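# Transfer the green pen from blue plate to white plate

## Task

Take the green pen off the blue plate and leave it resting on the white plate, with neither gripper touching the pen at the end.

## Robot and tools

Robot: two arms, left_arm and right_arm, each ending in a two-finger gripper. The fingers extend along the gripper's +z axis and close along its y axis. end_effector_position is the point midway between the finger pads, roughly 1 cm short of the fingertips.

Frames: the scene frame has its origin at table-top height, halfway between the nominal arm bases, +z up, +x out over the table, and left_arm on the +y side (image left/right does not match arm names). Calibrated bases in the scene frame: left_arm at (-0.015, +0.340, 0) m, quat_wxyz (+1.000, 0, 0, -0.004); right_arm at (+0.046, -0.370, 0) m, quat_wxyz (+1.000, 0, 0, +0.015). Both bases have +z up. Every hand position, quaternion, velocity, hand target and wrist-camera pose is reported in that arm's own base frame; fixed cameras and the table use the scene frame. Reported poses can be off by a few centimetres, more when the arm reaches far.

Row layout (used by execute_actions and move): one flat list of 16 numbers covering both arms, even if only one moves: left x, y, z (metres), qw, qx, qy, qz (w first), opening; then the same eight for right_arm. Positions and quaternions are absolute targets in that arm's base frame, not offsets. Opening runs from -1 (closed) to +1 (fully open, 0.093 m). To keep an arm still, resend its last reported pose and its current opening in every call; resend the same quaternion each row to hold orientation, since reported values drift. A 0 opening is a real command, not 'unchanged'.

execute_actions: actions is a list of actions; each action is a table of at most 15 rows, one row per 1/30 s step, and a short table repeats its last row to fill 15 steps (0.5 s). Targets farther than 0.6 m from the gripper's position at the action's start, along any gripper axis, get the action refused; a malformed action or a failing first action rejects the whole call. An empty list just reports state and images. cameras selects images: omitted/null/["all"] gives all, [] none; names are cam_head_left, cam_head_right, cam_left_wrist, cam_right_wrist (each 672x504).

move: target is one 16-number row or up to 15 rows; each gripper follows a straight line from its Hand target to the row's pose, turning the short way. speed is m/s, 0.002 to 0.5 (default 0.25), one value or one per target; rotation is capped at twice that in rad/s. blend (m, per target or one value) rounds corners; 0 stops at each. opening_speed (0.2 or more per second on the -1..+1 scale) ramps finger commands. Openings of the first row are sent at the start; openings of later rows are applied only after arrival with all arms at rest. blocking=false returns after about 0.5 s while the motion continues; a new move then takes over. Moves last at least 0.5 s and are cut at 10 s. Paths ignore obstacles and the other arm. Faster moves lag, stray and hit harder; aiming past a contact presses harder. Avoid paths passing near an arm's own base (shoulder posture can flip); go around it. The result adds a 'move:' line with the outcome (done, off_target, moving, held, fault) and limits (paced = pose clipped, held = steps withheld). Unnamed arms are done (within 10 mm and 2 degrees). Neither done nor off_target tells you about contact.

wait: seconds 0 to 10; arms keep their last command; a running move continues. stop: brakes a running move (needs braking distance). zoom_image: camera plus region [x0, y0, x1, y1] in pixels, origin top-left, at most 504x504, from that camera's latest image. finished_scene: scene (1 or 2) ends the scene for good; claim success only if the pen is truly on the white plate and released.

Control behaviour: each step the command is clipped to within 100 mm and 20 degrees of the measured pose; after an action the arm goes to its Hand target, which may be short of your command, so send the remainder next. Friction and gravity can leave the gripper low, short or tilted, and tiny moves may not happen or go sideways; check position and orientation after each move and correct tilt.

Gripping: grip_measured is the finger motor position on the -1..+1 scale. Pads meet near -0.94; each millimetre of object width adds about 0.0208 to that reading, and readings may sit up to 0.02 high. For a firm grip on a rigid flat object, command at least 0.24 below its width reading; a thin or round pen may need lower. Keep sending the closing number while holding; release by sending well above the width reading. Avoid big sudden drops in the command (brief hard squeeze). Squeeze is about 50 to 65 N per pad. Joint positions end with the gripper gap in metres. Joint velocities 'within noise' means the arm is still. Torques are reported in joint order, including gravity load; joints 1-3 wrap at ±28 N m.

Joint ranges (rad): waist -2.618 to 3.054, shoulder 0 to 3.142, elbow 0 to 3.142 (straight 2.901), wrist pitch and yaw -1.571 to 1.571, wrist roll -2.094 to 2.094.

Avoid: dropping the pen or releasing it while moving, knocking anything off the table, slamming or pressing hard, collisions between the arms or grippers (the clearance check does not protect gripper against gripper), and any arm stop. Occasional tugs may disturb held or loose items. Motor heat builds from holding loads, stretched arms or unreachable targets; MOTOR HOT appears at 75 °C, at 90 °C the arm folds and idles, at 100 °C it goes limp. Time spent writing also advances the simulation.

Each tool is called after "Request:" by a JSON object that holds its "fn" and its "kwargs".

## Session

Request:
{"fn": "execute_actions", "kwargs": {"actions": []}}

Scene clock: 0.00 s.
left_arm: end_effector_position=(+0.3863, +0.0433, +0.0918) grip_measured=+1.000 end_effector_quat_wxyz=(+0.582, -0.107, +0.802, +0.087) | right_arm: end_effector_position=(+0.3976, -0.0292, +0.0912) grip_measured=+1.000 end_effector_quat_wxyz=(+0.562, +0.076, +0.818, -0.095)
Joint positions: left_arm=[-0.004 1.58 0.356 0.898 -0.27 -0.075 0.093] | right_arm=[0.046 1.583 0.425 0.784 0.285 0.036 0.093]
Joint velocities: within noise
Joint torques (N m): no reading
Motor temperatures (°C): left_arm=[26 28 30 30 26 28 26] | right_arm=[27 30 26 26 26 27 27]
Heat: left arm: 30 °C; right arm: 30 °C.
Hand target: left_arm +0.3883, +0.0433, +0.0961; +0.586, -0.107, +0.798, +0.086 | right_arm +0.3991, -0.0291, +0.0945; +0.566, +0.077, +0.816, -0.094
Tool commands: left_gripper/opening=+1.0 right_gripper/opening=+1.0

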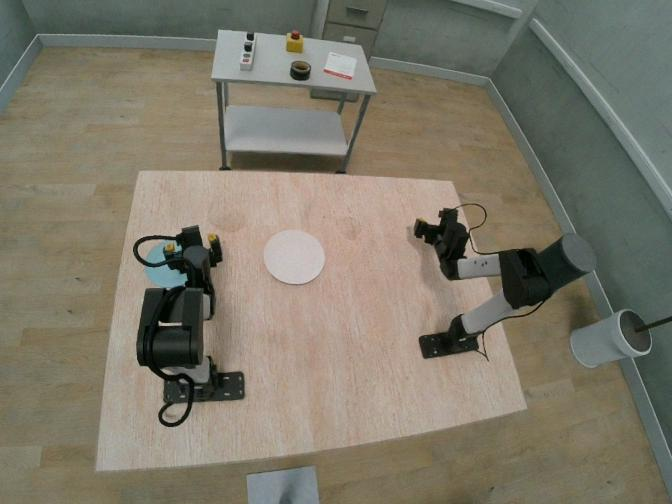

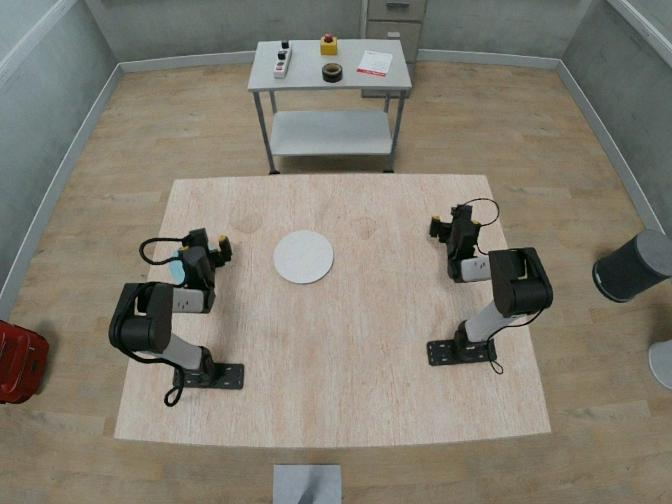

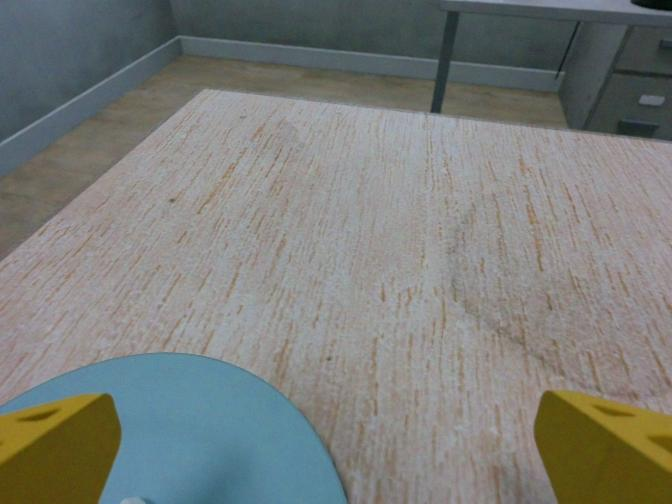

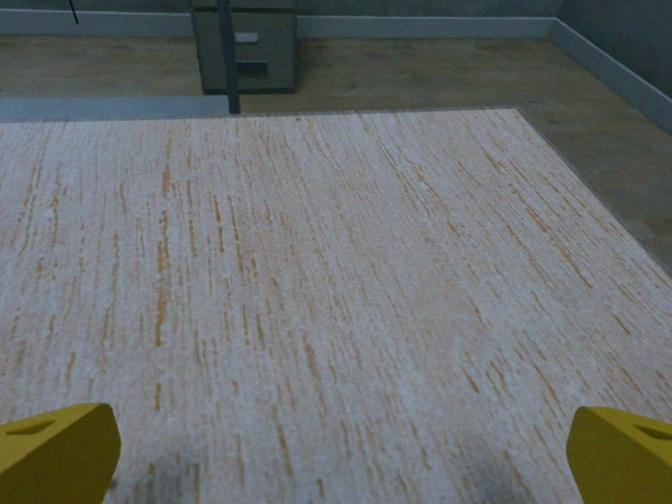

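Request:
{"fn": "move", "kwargs": {"target": [0.28,0.04,0.2,0.13,0,0.9915,0,1,0.3991,-0.0291,0.0945,0.566,0.077,0.816,-0.094,1]}}

Scene clock: 8.53 s.
left_arm: end_effector_position=(+0.2763, +0.0417, +0.1931) grip_measured=+1.000 end_effector_quat_wxyz=(+0.128, -0.010, +0.992, +0.008) | right_arm: end_effector_position=(+0.3976, -0.0292, +0.0912) grip_measured=+1.000 end_effector_quat_wxyz=(+0.562, +0.076, +0.818, -0.095)
Joint positions: left_arm=[0.164 1.386 1.363 -1.291 0.023 0.14 0.093] | right_arm=[0.046 1.583 0.425 0.784 0.285 0.036 0.093]
Joint velocities: within noise
Joint torques (N m): left_arm=[0.75 -3.02 10.76 0.8 0.26 0.2] | right_arm=[0.24 -6.02 5.27 2.73 -0.01 0.1]
Motor temperatures (°C): left_arm=[26 28 31 32 26 28 26] | right_arm=[27 31 27 29 26 27 27]
Heat: left arm: 32 °C; right arm: 31 °C.
Hand target: left_arm +0.2787, +0.0415, +0.2012; +0.132, -0.006, +0.991, +0.001 | right_arm +0.3991, -0.0291, +0.0945; +0.566, +0.077, +0.816, -0.094
Off the commanded pose: left_arm 0.008 m, 2 deg | right_arm 0.004 m, 1 deg.
move: done

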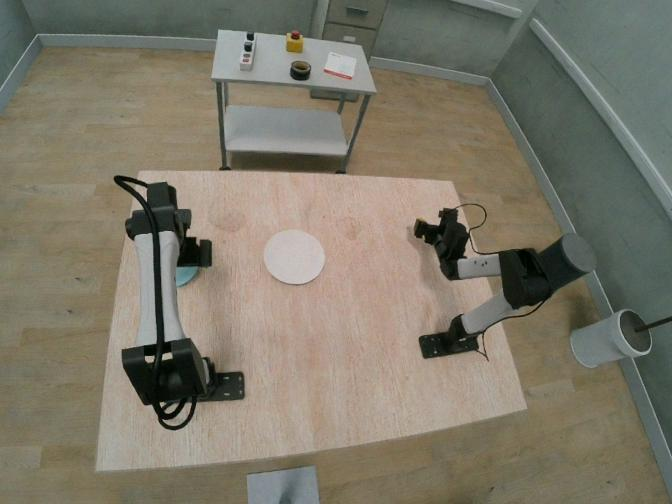

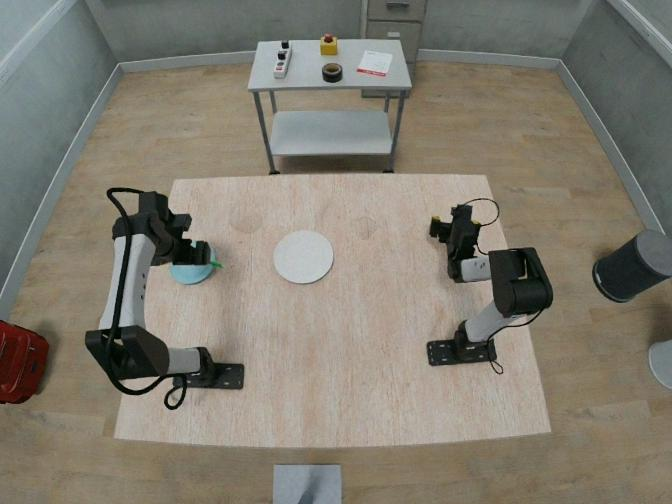

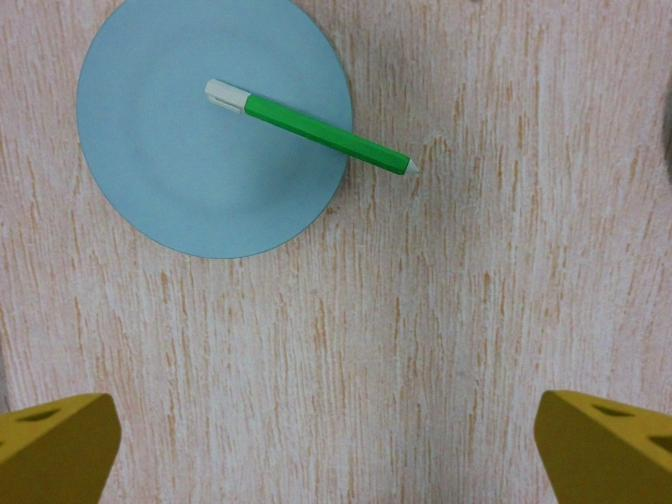

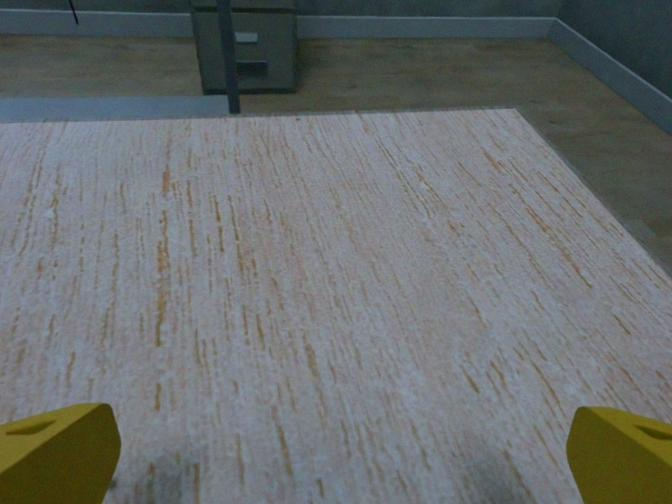

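Request:
{"fn": "move", "kwargs": {"target": [0.34,0.04,0.12,0,-0.5556,0.8315,0,1,0.3991,-0.0291,0.0945,0.566,0.077,0.816,-0.094,1], "cameras": ["cam_head_right","cam_left_wrist"]}}

Scene clock: 26.70 s.
left_arm: end_effector_position=(+0.3336, +0.0398, +0.1155) grip_measured=+1.000 end_effector_quat_wxyz=(-0.004, -0.547, +0.837, -0.001) | right_arm: end_effector_position=(+0.3976, -0.0292, +0.0912) grip_measured=+1.000 end_effector_quat_wxyz=(+0.562, +0.076, +0.818, -0.095)
Joint positions: left_arm=[0.122 1.822 1.537 -1.293 0.006 -1.037 0.093] | right_arm=[0.046 1.583 0.425 0.784 0.285 0.036 0.093]
Joint velocities: within noise
Joint torques (N m): left_arm=[-0.54 -5.78 10.18 0.28 0 -0.13] | right_arm=[0.23 -5.98 5.3 2.73 -0.01 0.1]
Motor temperatures (°C): left_arm=[26 29 33 31 26 28 26] | right_arm=[27 32 28 33 26 27 27]
Heat: left arm: 33 °C; right arm: 33 °C.
Hand target: left_arm +0.3402, +0.0382, +0.1203; -0.001, -0.551, +0.834, -0.005 | right_arm +0.3991, -0.0291, +0.0945; +0.566, +0.077, +0.816, -0.094
Off the commanded pose: left_arm 0.008 m, 1 deg | right_arm 0.004 m, 1 deg.
move: done
Images, in order (width x height): cam_head_right 672x504, cam_left_wrist 672x504.

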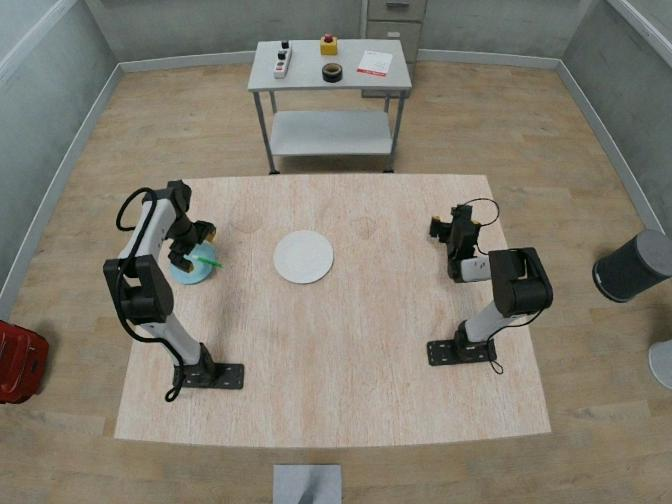

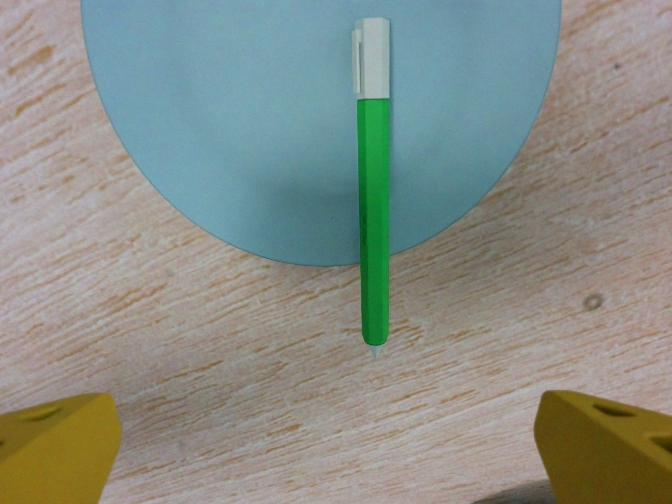

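Request:
{"fn": "move", "kwargs": {"target": [0.364,0.055,0.07,0,-0.5556,0.8315,0,1,0.3991,-0.0291,0.0945,0.566,0.077,0.816,-0.094,1], "cameras": ["cam_head_right","cam_left_wrist"]}}

Scene clock: 43.50 s.
left_arm: end_effector_position=(+0.3610, +0.0508, +0.0745) grip_measured=+1.000 end_effector_quat_wxyz=(-0.003, -0.556, +0.831, -0.002) | right_arm: end_effector_position=(+0.3976, -0.0292, +0.0912) grip_measured=+1.000 end_effector_quat_wxyz=(+0.562, +0.076, +0.818, -0.095)
Joint positions: left_arm=[0.143 1.946 1.537 -1.165 0.006 -1.037 0.093] | right_arm=[0.046 1.583 0.425 0.784 0.285 0.036 0.093]
Joint velocities: within noise
Joint torques (N m): left_arm=[0.61 -6.84 6.74 0.61 -0.11 0.12] | right_arm=[0.21 -6.02 5.27 2.73 0 0.11]
Motor temperatures (°C): left_arm=[26 30 35 30 26 28 26] | right_arm=[27 33 29 34 26 27 27]
Heat: left arm: 35 °C; right arm: 34 °C.
Hand target: left_arm +0.3640, +0.0550, +0.0700; +0.000, -0.556, +0.832, +0.000 | right_arm +0.3991, -0.0291, +0.0945; +0.566, +0.077, +0.816, -0.094
Off the commanded pose: left_arm 0.007 m, 0 deg | right_arm 0.004 m, 1 deg.
move: done
Images, in order (width x height): cam_head_right 672x504, cam_left_wrist 672x504.

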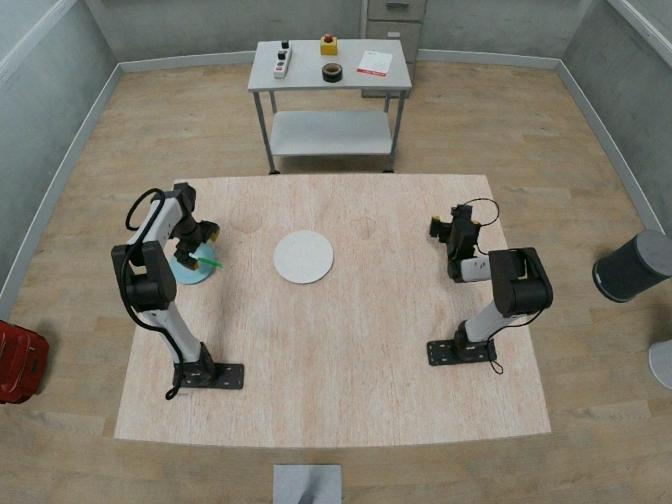

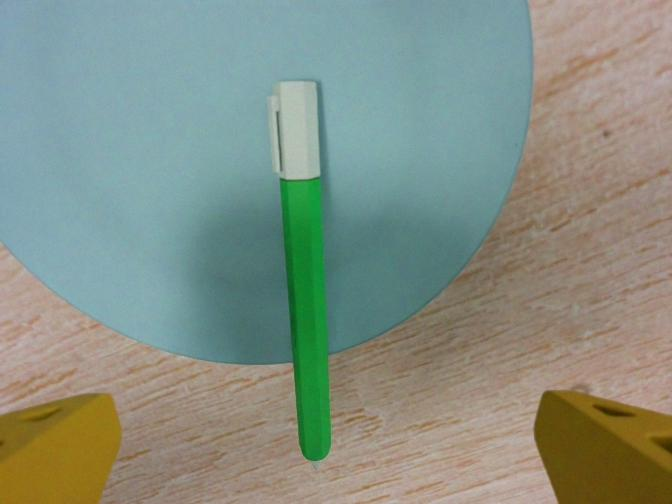

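Request:
{"fn": "move", "kwargs": {"target": [0.360,0.065,0.03,0,-0.5556,0.8315,0,0.2,0.3991,-0.0291,0.0945,0.566,0.077,0.816,-0.094,1], "speed": 0.1, "cameras": ["cam_left_wrist"]}}

Scene clock: 52.23 s.
left_arm: end_effector_position=(+0.3641, +0.0620, +0.0403) grip_measured=+0.203 end_effector_quat_wxyz=(+0.007, -0.562, +0.827, -0.006) | right_arm: end_effector_position=(+0.3976, -0.0292, +0.0912) grip_measured=+1.000 end_effector_quat_wxyz=(+0.562, +0.076, +0.818, -0.095)
Joint positions: left_arm=[0.171 1.975 1.438 -1.016 0.006 -1.023 0.055] | right_arm=[0.046 1.583 0.425 0.784 0.285 0.036 0.093]
Joint velocities: within noise
Joint torques (N m): left_arm=[0.59 -6.87 4.67 0.68 -0.11 0.19] | right_arm=[0.21 -5.97 5.29 2.72 0 0.1]
Motor temperatures (°C): left_arm=[26 31 35 30 26 28 26] | right_arm=[27 33 29 35 26 27 27]
Heat: left arm: 35 °C; right arm: 35 °C.
Hand target: left_arm +0.3597, +0.0648, +0.0302; +0.000, -0.559, +0.829, +0.000 | right_arm +0.3991, -0.0291, +0.0945; +0.566, +0.077, +0.816, -0.094
Off the commanded pose: left_arm 0.011 m, 1 deg | right_arm 0.004 m, 1 deg.
move: off_target (left_arm)
Images, in order (width x height): cam_left_wrist 672x504.

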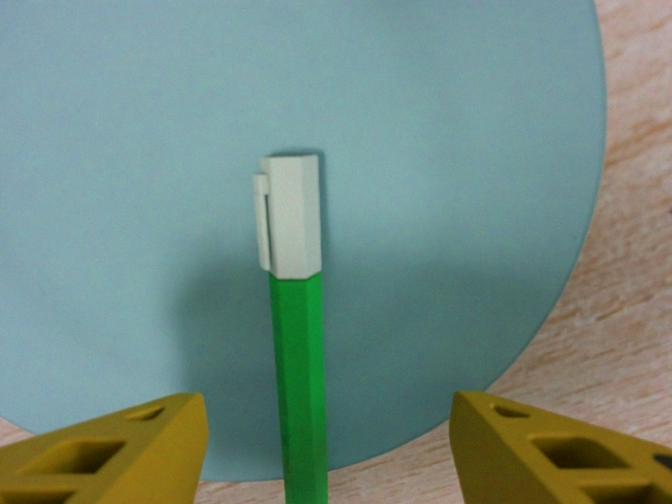

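Request:
{"fn": "move", "kwargs": {"target": [0.352,0.066,0.010,0,-0.5556,0.8315,0,0.2,0.3991,-0.0291,0.0945,0.566,0.077,0.816,-0.094,1], "speed": 0.06, "cameras": ["cam_left_wrist"]}}

Scene clock: 57.33 s.
left_arm: end_effector_position=(+0.3565, +0.0620, +0.0222) grip_measured=+0.203 end_effector_quat_wxyz=(+0.005, -0.554, +0.832, -0.005) | right_arm: end_effector_position=(+0.3976, -0.0292, +0.0912) grip_measured=+1.000 end_effector_quat_wxyz=(+0.562, +0.076, +0.818, -0.095)
Joint positions: left_arm=[0.175 1.975 1.363 -0.946 0.006 -1 0.055] | right_arm=[0.046 1.583 0.425 0.784 0.285 0.036 0.093]
Joint velocities: within noise
Joint torques (N m): left_arm=[0.84 -6.74 3.78 0.8 -0.11 0.19] | right_arm=[0.21 -5.98 5.23 2.73 0 0.09]
Motor temperatures (°C): left_arm=[26 31 34 30 26 28 26] | right_arm=[27 33 29 35 26 27 27]
Heat: left arm: 34 °C; right arm: 35 °C.
Hand target: left_arm +0.3515, +0.0657, +0.0104; -0.001, -0.553, +0.834, +0.000 | right_arm +0.3991, -0.0291, +0.0945; +0.566, +0.077, +0.816, -0.094
Off the commanded pose: left_arm 0.014 m, 1 deg | right_arm 0.004 m, 1 deg.
move: off_target (left_arm)
Images, in order (width x height): cam_left_wrist 672x504.

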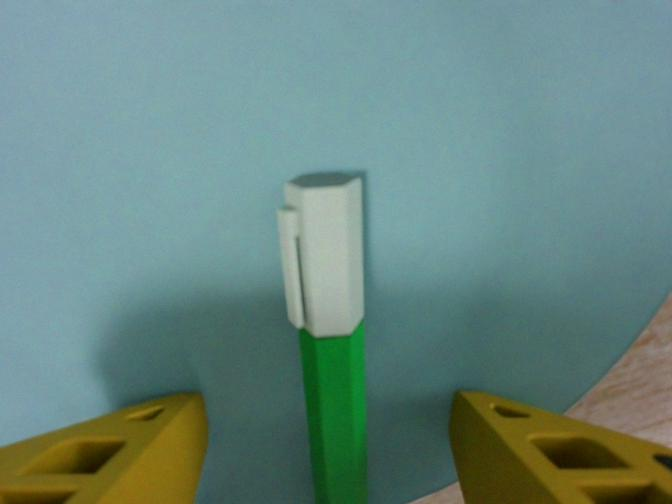

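Request:
{"fn": "move", "kwargs": {"target": [0.352,0.066,0.010,0,-0.5556,0.8315,0,-1,0.3991,-0.0291,0.0945,0.566,0.077,0.816,-0.094,1], "opening_speed": 0.8, "cameras": ["cam_left_wrist"]}}

Request:
{"fn": "move", "kwargs": {"target": [0.352,0.066,0.12,0,-0.5556,0.8315,0,-1,0.3991,-0.0291,0.0945,0.566,0.077,0.816,-0.094,1], "speed": 0.15}}

Scene clock: 66.07 s.
left_arm: end_effector_position=(+0.3657, +0.0637, +0.0225) grip_measured=-0.882 end_effector_quat_wxyz=(+0.022, -0.557, +0.830, -0.013) | right_arm: end_effector_position=(+0.3976, -0.0292, +0.0912) grip_measured=+1.000 end_effector_quat_wxyz=(+0.562, +0.076, +0.818, -0.095)
Joint positions: left_arm=[0.175 1.975 1.363 -0.908 0.006 -1.007 0.003] | right_arm=[0.046 1.583 0.425 0.784 0.285 0.036 0.093]
Joint velocities: within noise
Joint torques (N m): left_arm=[0.85 -6.78 3.92 0.49 -0.11 0.1] | right_arm=[0.21 -6 5.27 2.73 0 0.1]
Motor temperatures (°C): left_arm=[26 32 34 30 26 28 26] | right_arm=[27 33 30 36 26 27 27]
Heat: left arm: 34 °C; right arm: 36 °C.
Hand target: left_arm +0.3519, +0.0657, +0.0105; +0.000, -0.559, +0.829, +0.000 | right_arm +0.3991, -0.0291, +0.0945; +0.566, +0.077, +0.816, -0.094
Off the commanded pose: left_arm 0.019 m, 3 deg | right_arm 0.004 m, 1 deg.
move: off_target (left_arm)
Images, in order (width x height): cam_left_wrist 672x504.

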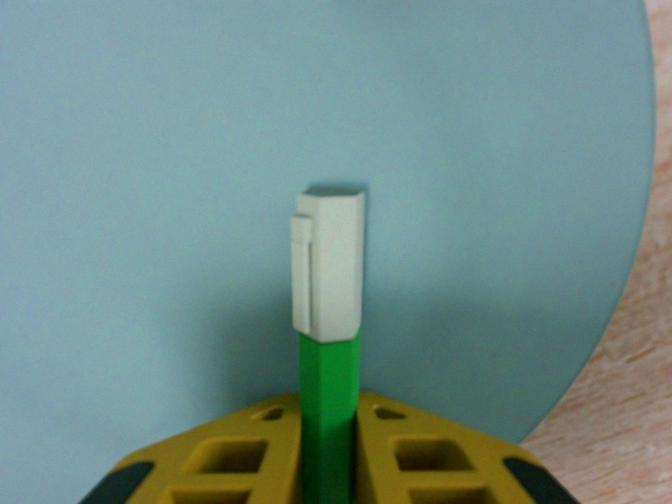

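Scene clock: 68.03 s.
left_arm: end_effector_position=(+0.3468, +0.0603, +0.1032) grip_measured=-0.890 end_effector_quat_wxyz=(-0.022, -0.553, +0.833, +0.006) | right_arm: end_effector_position=(+0.3976, -0.0292, +0.0912) grip_measured=+1.000 end_effector_quat_wxyz=(+0.562, +0.076, +0.818, -0.095)
Joint positions: left_arm=[0.175 1.924 1.62 -1.312 0.006 -0.998 0.002] | right_arm=[0.046 1.583 0.425 0.784 0.285 0.036 0.093]
Joint velocities: within noise
Joint torques (N m): left_arm=[0.84 -9.46 9.77 0.19 -0.12 0.18] | right_arm=[0.2 -6 5.27 2.73 -0.01 0.1]
Motor temperatures (°C): left_arm=[26 33 34 30 26 28 26] | right_arm=[27 33 30 36 26 27 27]
Heat: left arm: 34 °C; right arm: 36 °C.
Hand target: left_arm +0.3517, +0.0659, +0.1199; +0.001, -0.552, +0.834, +0.000 | right_arm +0.3991, -0.0291, +0.0945; +0.566, +0.077, +0.816, -0.094
Off the commanded pose: left_arm 0.019 m, 3 deg | right_arm 0.004 m, 1 deg.
move: off_target (left_arm)

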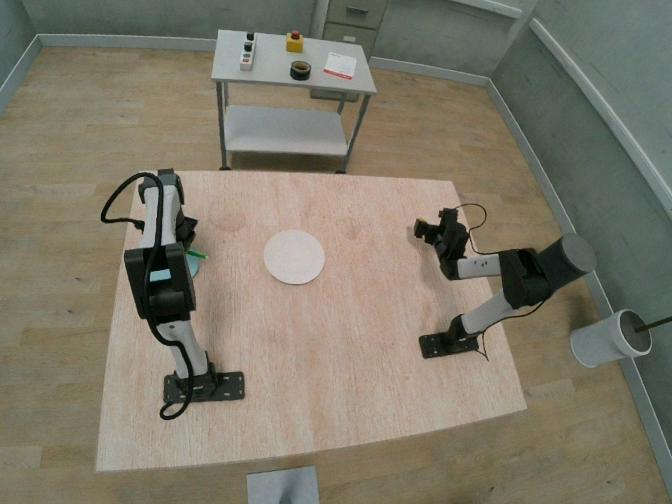

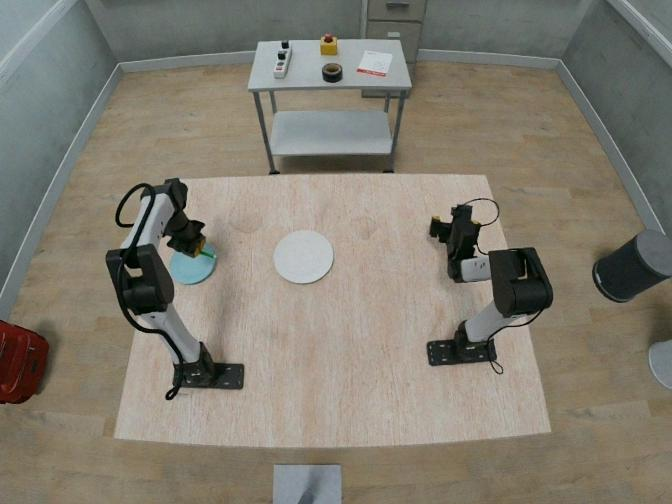

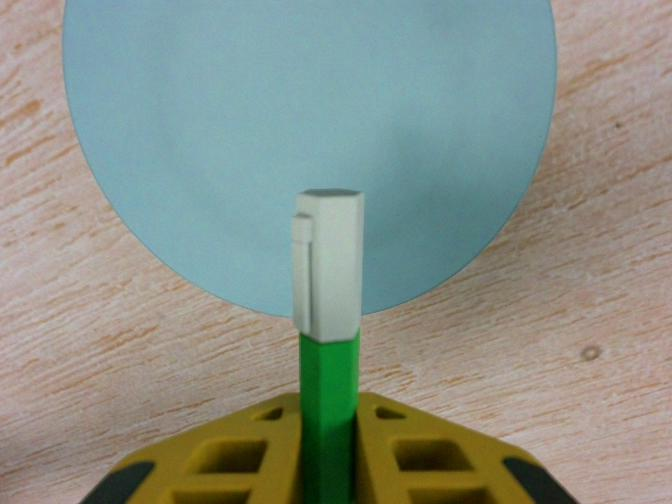

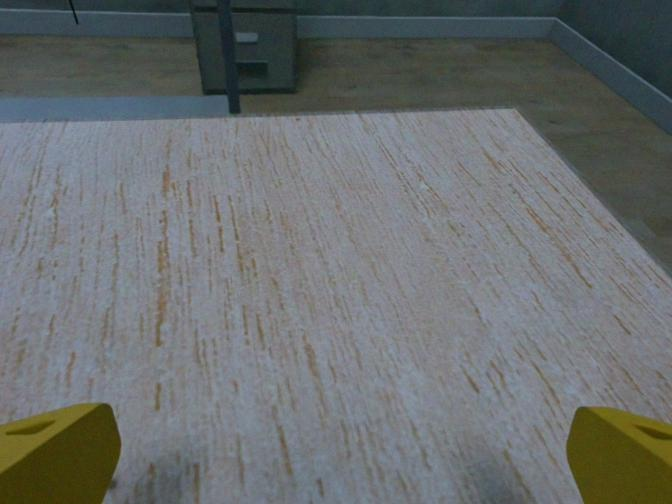

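Request:
{"fn": "move", "kwargs": {"target": [0.38,-0.255,0.13,0,-0.195,0.981,0,-1,0.3991,-0.0291,0.0945,0.566,0.077,0.816,-0.094,1], "speed": 0.25, "cameras": ["cam_head_left","cam_head_right","cam_left_wrist"]}}

Scene clock: 79.50 s.
left_arm: end_effector_position=(+0.3747, -0.2548, +0.1283) grip_measured=-0.891 end_effector_quat_wxyz=(+0.011, -0.201, +0.979, -0.015) | right_arm: end_effector_position=(+0.3976, -0.0292, +0.0912) grip_measured=+1.000 end_effector_quat_wxyz=(+0.562, +0.076, +0.818, -0.095)
Joint positions: left_arm=[-0.596 2.322 2.339 -1.55 0.004 -1.001 0.002] | right_arm=[0.046 1.583 0.425 0.784 0.285 0.036 0.093]
Joint velocities: within noise
Joint torques (N m): left_arm=[0.43 -8.77 9.98 0.35 -0.13 0.18] | right_arm=[0.21 -5.97 5.3 2.73 0 0.1]
Motor temperatures (°C): left_arm=[26 34 36 30 26 28 26] | right_arm=[27 34 30 37 26 27 27]
Heat: left arm: 36 °C; right arm: 37 °C.
Hand target: left_arm +0.3793, -0.2535, +0.1295; +0.015, -0.197, +0.980, -0.013 | right_arm +0.3991, -0.0291, +0.0945; +0.566, +0.077, +0.816, -0.094
Off the commanded pose: left_arm 0.006 m, 2 deg | right_arm 0.004 m, 1 deg.
joint sent to its limit (left arm) — joint 4 (wrist pitch), lower limit. The joint targets still meet the commanded pose.
move: done
Images, in order (width x height): cam_head_left 672x504, cam_head_right 672x504, cam_left_wrist 672x504.

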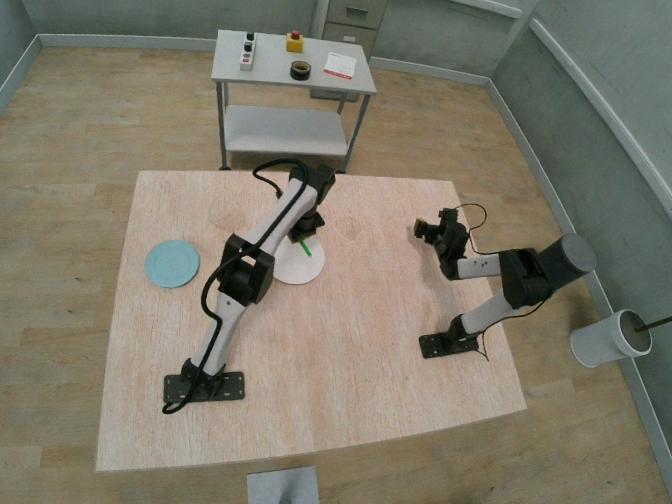

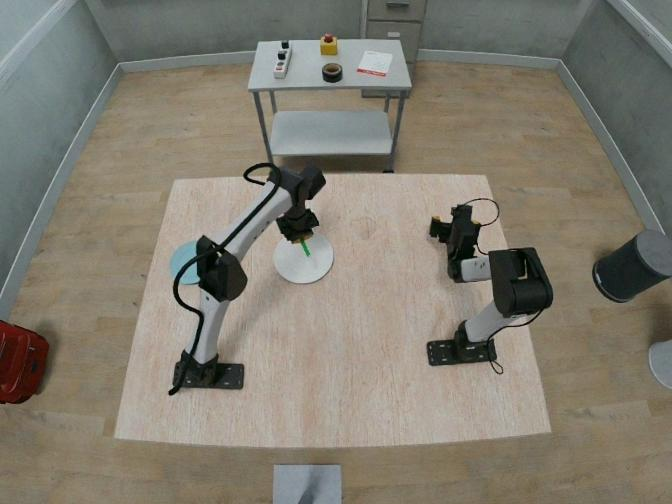

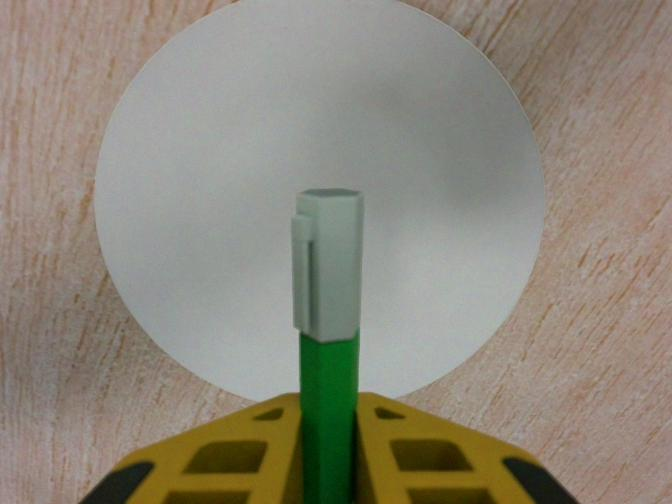

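Request:
{"fn": "move", "kwargs": {"target": [[0.393,-0.247,0.04,0,-0.195,0.981,0,-1,0.3991,-0.0291,0.0945,0.566,0.077,0.816,-0.094,1],[0.393,-0.247,0.013,0,-0.195,0.981,0,-1,0.3991,-0.0291,0.0945,0.566,0.077,0.816,-0.094,1]], "speed": [0.18,0.06], "blend": 0.01, "cameras": ["cam_head_right","cam_left_wrist"]}}

Scene clock: 87.03 s.
left_arm: end_effector_position=(+0.3936, -0.2519, +0.0282) grip_measured=-0.891 end_effector_quat_wxyz=(+0.007, -0.201, +0.980, -0.010) | right_arm: end_effector_position=(+0.3976, -0.0292, +0.0912) grip_measured=+1.000 end_effector_quat_wxyz=(+0.562, +0.076, +0.818, -0.095)
Joint positions: left_arm=[-0.568 2.378 2.036 -1.205 0.004 -0.972 0.002] | right_arm=[0.046 1.583 0.425 0.784 0.285 0.036 0.093]
Joint velocities: within noise
Joint torques (N m): left_arm=[0.54 -9.11 4.78 0.7 -0.09 0.2] | right_arm=[0.25 -5.94 5.3 2.73 0 0.1]
Motor temperatures (°C): left_arm=[26 35 36 30 26 28 27] | right_arm=[27 34 30 37 26 27 27]
Heat: left arm: 36 °C; right arm: 37 °C.
Hand target: left_arm +0.3925, -0.2468, +0.0133; -0.001, -0.197, +0.980, +0.000 | right_arm +0.3991, -0.0291, +0.0945; +0.566, +0.077, +0.816, -0.094
Off the commanded pose: left_arm 0.016 m, 2 deg | right_arm 0.004 m, 1 deg.
move: off_target (left_arm)
Images, in order (width x height): cam_head_right 672x504, cam_left_wrist 672x504.

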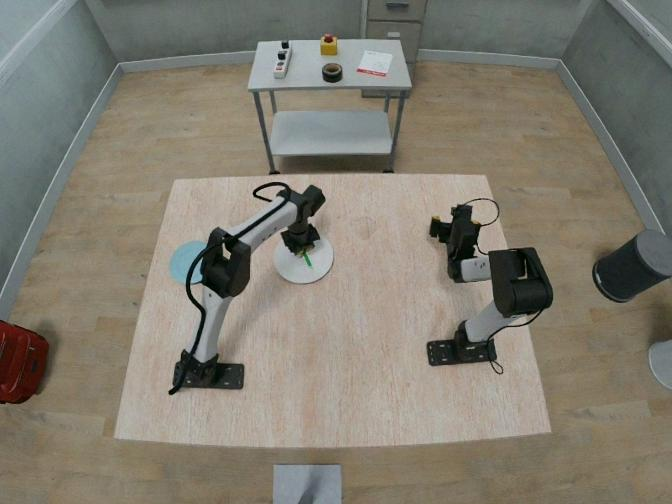

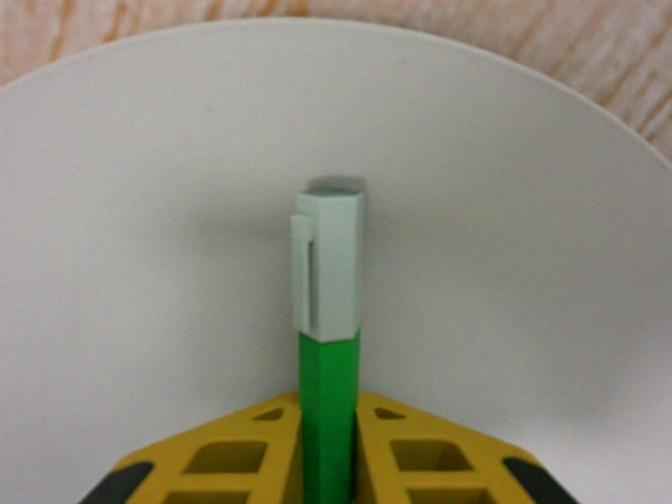

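Request:
{"fn": "move", "kwargs": {"target": [0.391,-0.246,0.004,0,-0.195,0.981,0,-1,0.3991,-0.0291,0.0945,0.566,0.077,0.816,-0.094,1], "speed": 0.04, "cameras": ["cam_left_wrist"]}}

Scene clock: 94.93 s.
left_arm: end_effector_position=(+0.3935, -0.2512, +0.0223) grip_measured=-0.891 end_effector_quat_wxyz=(+0.008, -0.200, +0.980, -0.009) | right_arm: end_effector_position=(+0.3976, -0.0292, +0.0912) grip_measured=+1.000 end_effector_quat_wxyz=(+0.562, +0.076, +0.818, -0.095)
Joint positions: left_arm=[-0.568 2.378 2.012 -1.181 0.001 -0.971 0.002] | right_arm=[0.046 1.583 0.425 0.784 0.285 0.036 0.093]
Joint velocities: within noise
Joint torques (N m): left_arm=[0.49 -9.36 3.21 0.85 -0.1 0.21] | right_arm=[0.2 -5.98 5.29 2.73 0 0.1]
Motor temperatures (°C): left_arm=[26 36 35 30 26 28 27] | right_arm=[27 34 30 38 26 27 27]
Heat: left arm: 36 °C; right arm: 38 °C.
Hand target: left_arm +0.3907, -0.2453, +0.0045; +0.000, -0.195, +0.981, +0.002 | right_arm +0.3991, -0.0291, +0.0945; +0.566, +0.077, +0.816, -0.094
Off the commanded pose: left_arm 0.019 m, 2 deg | right_arm 0.004 m, 1 deg.
move: off_target (left_arm)
Images, in order (width x height): cam_left_wrist 672x504.

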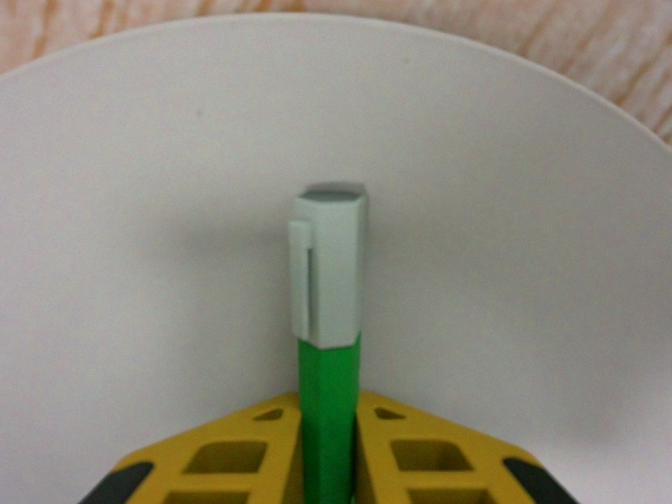

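Pen pivoted slightly; contact. Open gently and retreat.

Request:
{"fn": "move", "kwargs": {"target": [0.391,-0.246,0.004,0,-0.195,0.981,0,-0.2,0.3991,-0.0291,0.0945,0.566,0.077,0.816,-0.094,1], "opening_speed": 0.8, "cameras": []}}

Request:
{"fn": "move", "kwargs": {"target": [0.385,-0.246,0.15,0,-0.195,0.981,0,-0.2,0.3991,-0.0291,0.0945,0.566,0.077,0.816,-0.094,1], "speed": 0.15, "cameras": ["cam_head_right","cam_left_wrist"]}}

Scene clock: 101.77 s.
left_arm: end_effector_position=(+0.3988, -0.2589, +0.0227) grip_measured=-0.203 end_effector_quat_wxyz=(+0.014, -0.199, +0.979, -0.029) | right_arm: end_effector_position=(+0.3976, -0.0292, +0.0912) grip_measured=+1.000 end_effector_quat_wxyz=(+0.562, +0.076, +0.818, -0.095)
Joint positions: left_arm=[-0.568 2.378 2.012 -1.145 0.023 -0.969 0.035] | right_arm=[0.046 1.583 0.425 0.784 0.285 0.036 0.093]
Joint velocities: within noise
Joint torques (N m): left_arm=[0.49 -9.36 3.49 0.55 -0.25 0.21] | right_arm=[0.23 -5.96 5.31 2.72 -0.01 0.1]
Motor temperatures (°C): left_arm=[26 36 35 30 26 28 27] | right_arm=[27 34 30 38 26 27 27]
Heat: left arm: 36 °C; right arm: 38 °C.
Hand target: left_arm +0.3904, -0.2467, +0.0047; -0.002, -0.195, +0.981, -0.002 | right_arm +0.3991, -0.0291, +0.0945; +0.566, +0.077, +0.816, -0.094
Off the commanded pose: left_arm 0.024 m, 4 deg | right_arm 0.004 m, 1 deg.
move: off_target (left_arm)
No camera images: "cameras" was empty.

Scene clock: 103.53 s.
left_arm: end_effector_position=(+0.3822, -0.2479, +0.1240) grip_measured=-0.203 end_effector_quat_wxyz=(+0.005, -0.199, +0.980, -0.018) | right_arm: end_effector_position=(+0.3976, -0.0292, +0.0912) grip_measured=+1.000 end_effector_quat_wxyz=(+0.562, +0.076, +0.818, -0.095)
Joint positions: left_arm=[-0.568 2.339 2.351 -1.55 0.02 -0.969 0.035] | right_arm=[0.046 1.583 0.425 0.784 0.285 0.036 0.093]
Joint velocities: within noise
Joint torques (N m): left_arm=[-0.13 -13.3 9.37 0.4 -0.26 0.11] | right_arm=[0.21 -6 5.27 2.73 0 0.1]
Motor temperatures (°C): left_arm=[26 37 35 30 26 28 27] | right_arm=[27 34 30 38 26 27 27]
Heat: left arm: 37 °C; right arm: 38 °C.
Hand target: left_arm +0.3842, -0.2457, +0.1490; +0.031, -0.195, +0.980, -0.030 | right_arm +0.3991, -0.0291, +0.0945; +0.566, +0.077, +0.816, -0.094
Off the commanded pose: left_arm 0.026 m, 2 deg | right_arm 0.004 m, 1 deg.
joint sent to its limit (left arm) — joint 4 (wrist pitch), lower limit. The joint targets are off in orientation, not in position.
move: off_target (left_arm)
Images, in order (width x height): cam_head_right 672x504, cam_left_wrist 672x504.

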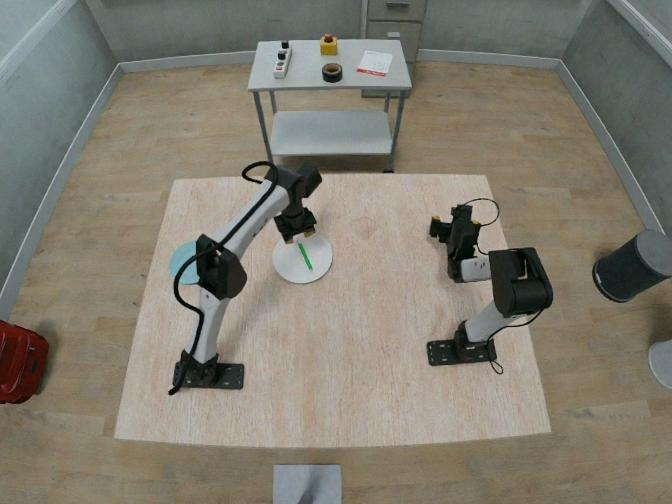

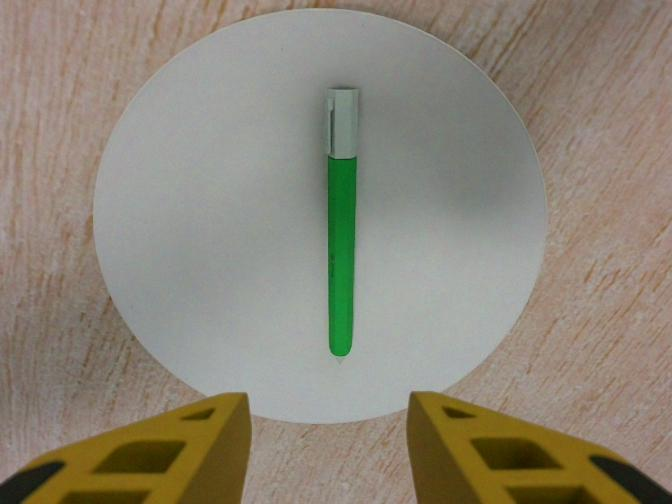

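Request:
{"fn": "finished_scene", "kwargs": {"scene": 1, "done": true}}

The scene is finished: the task was done.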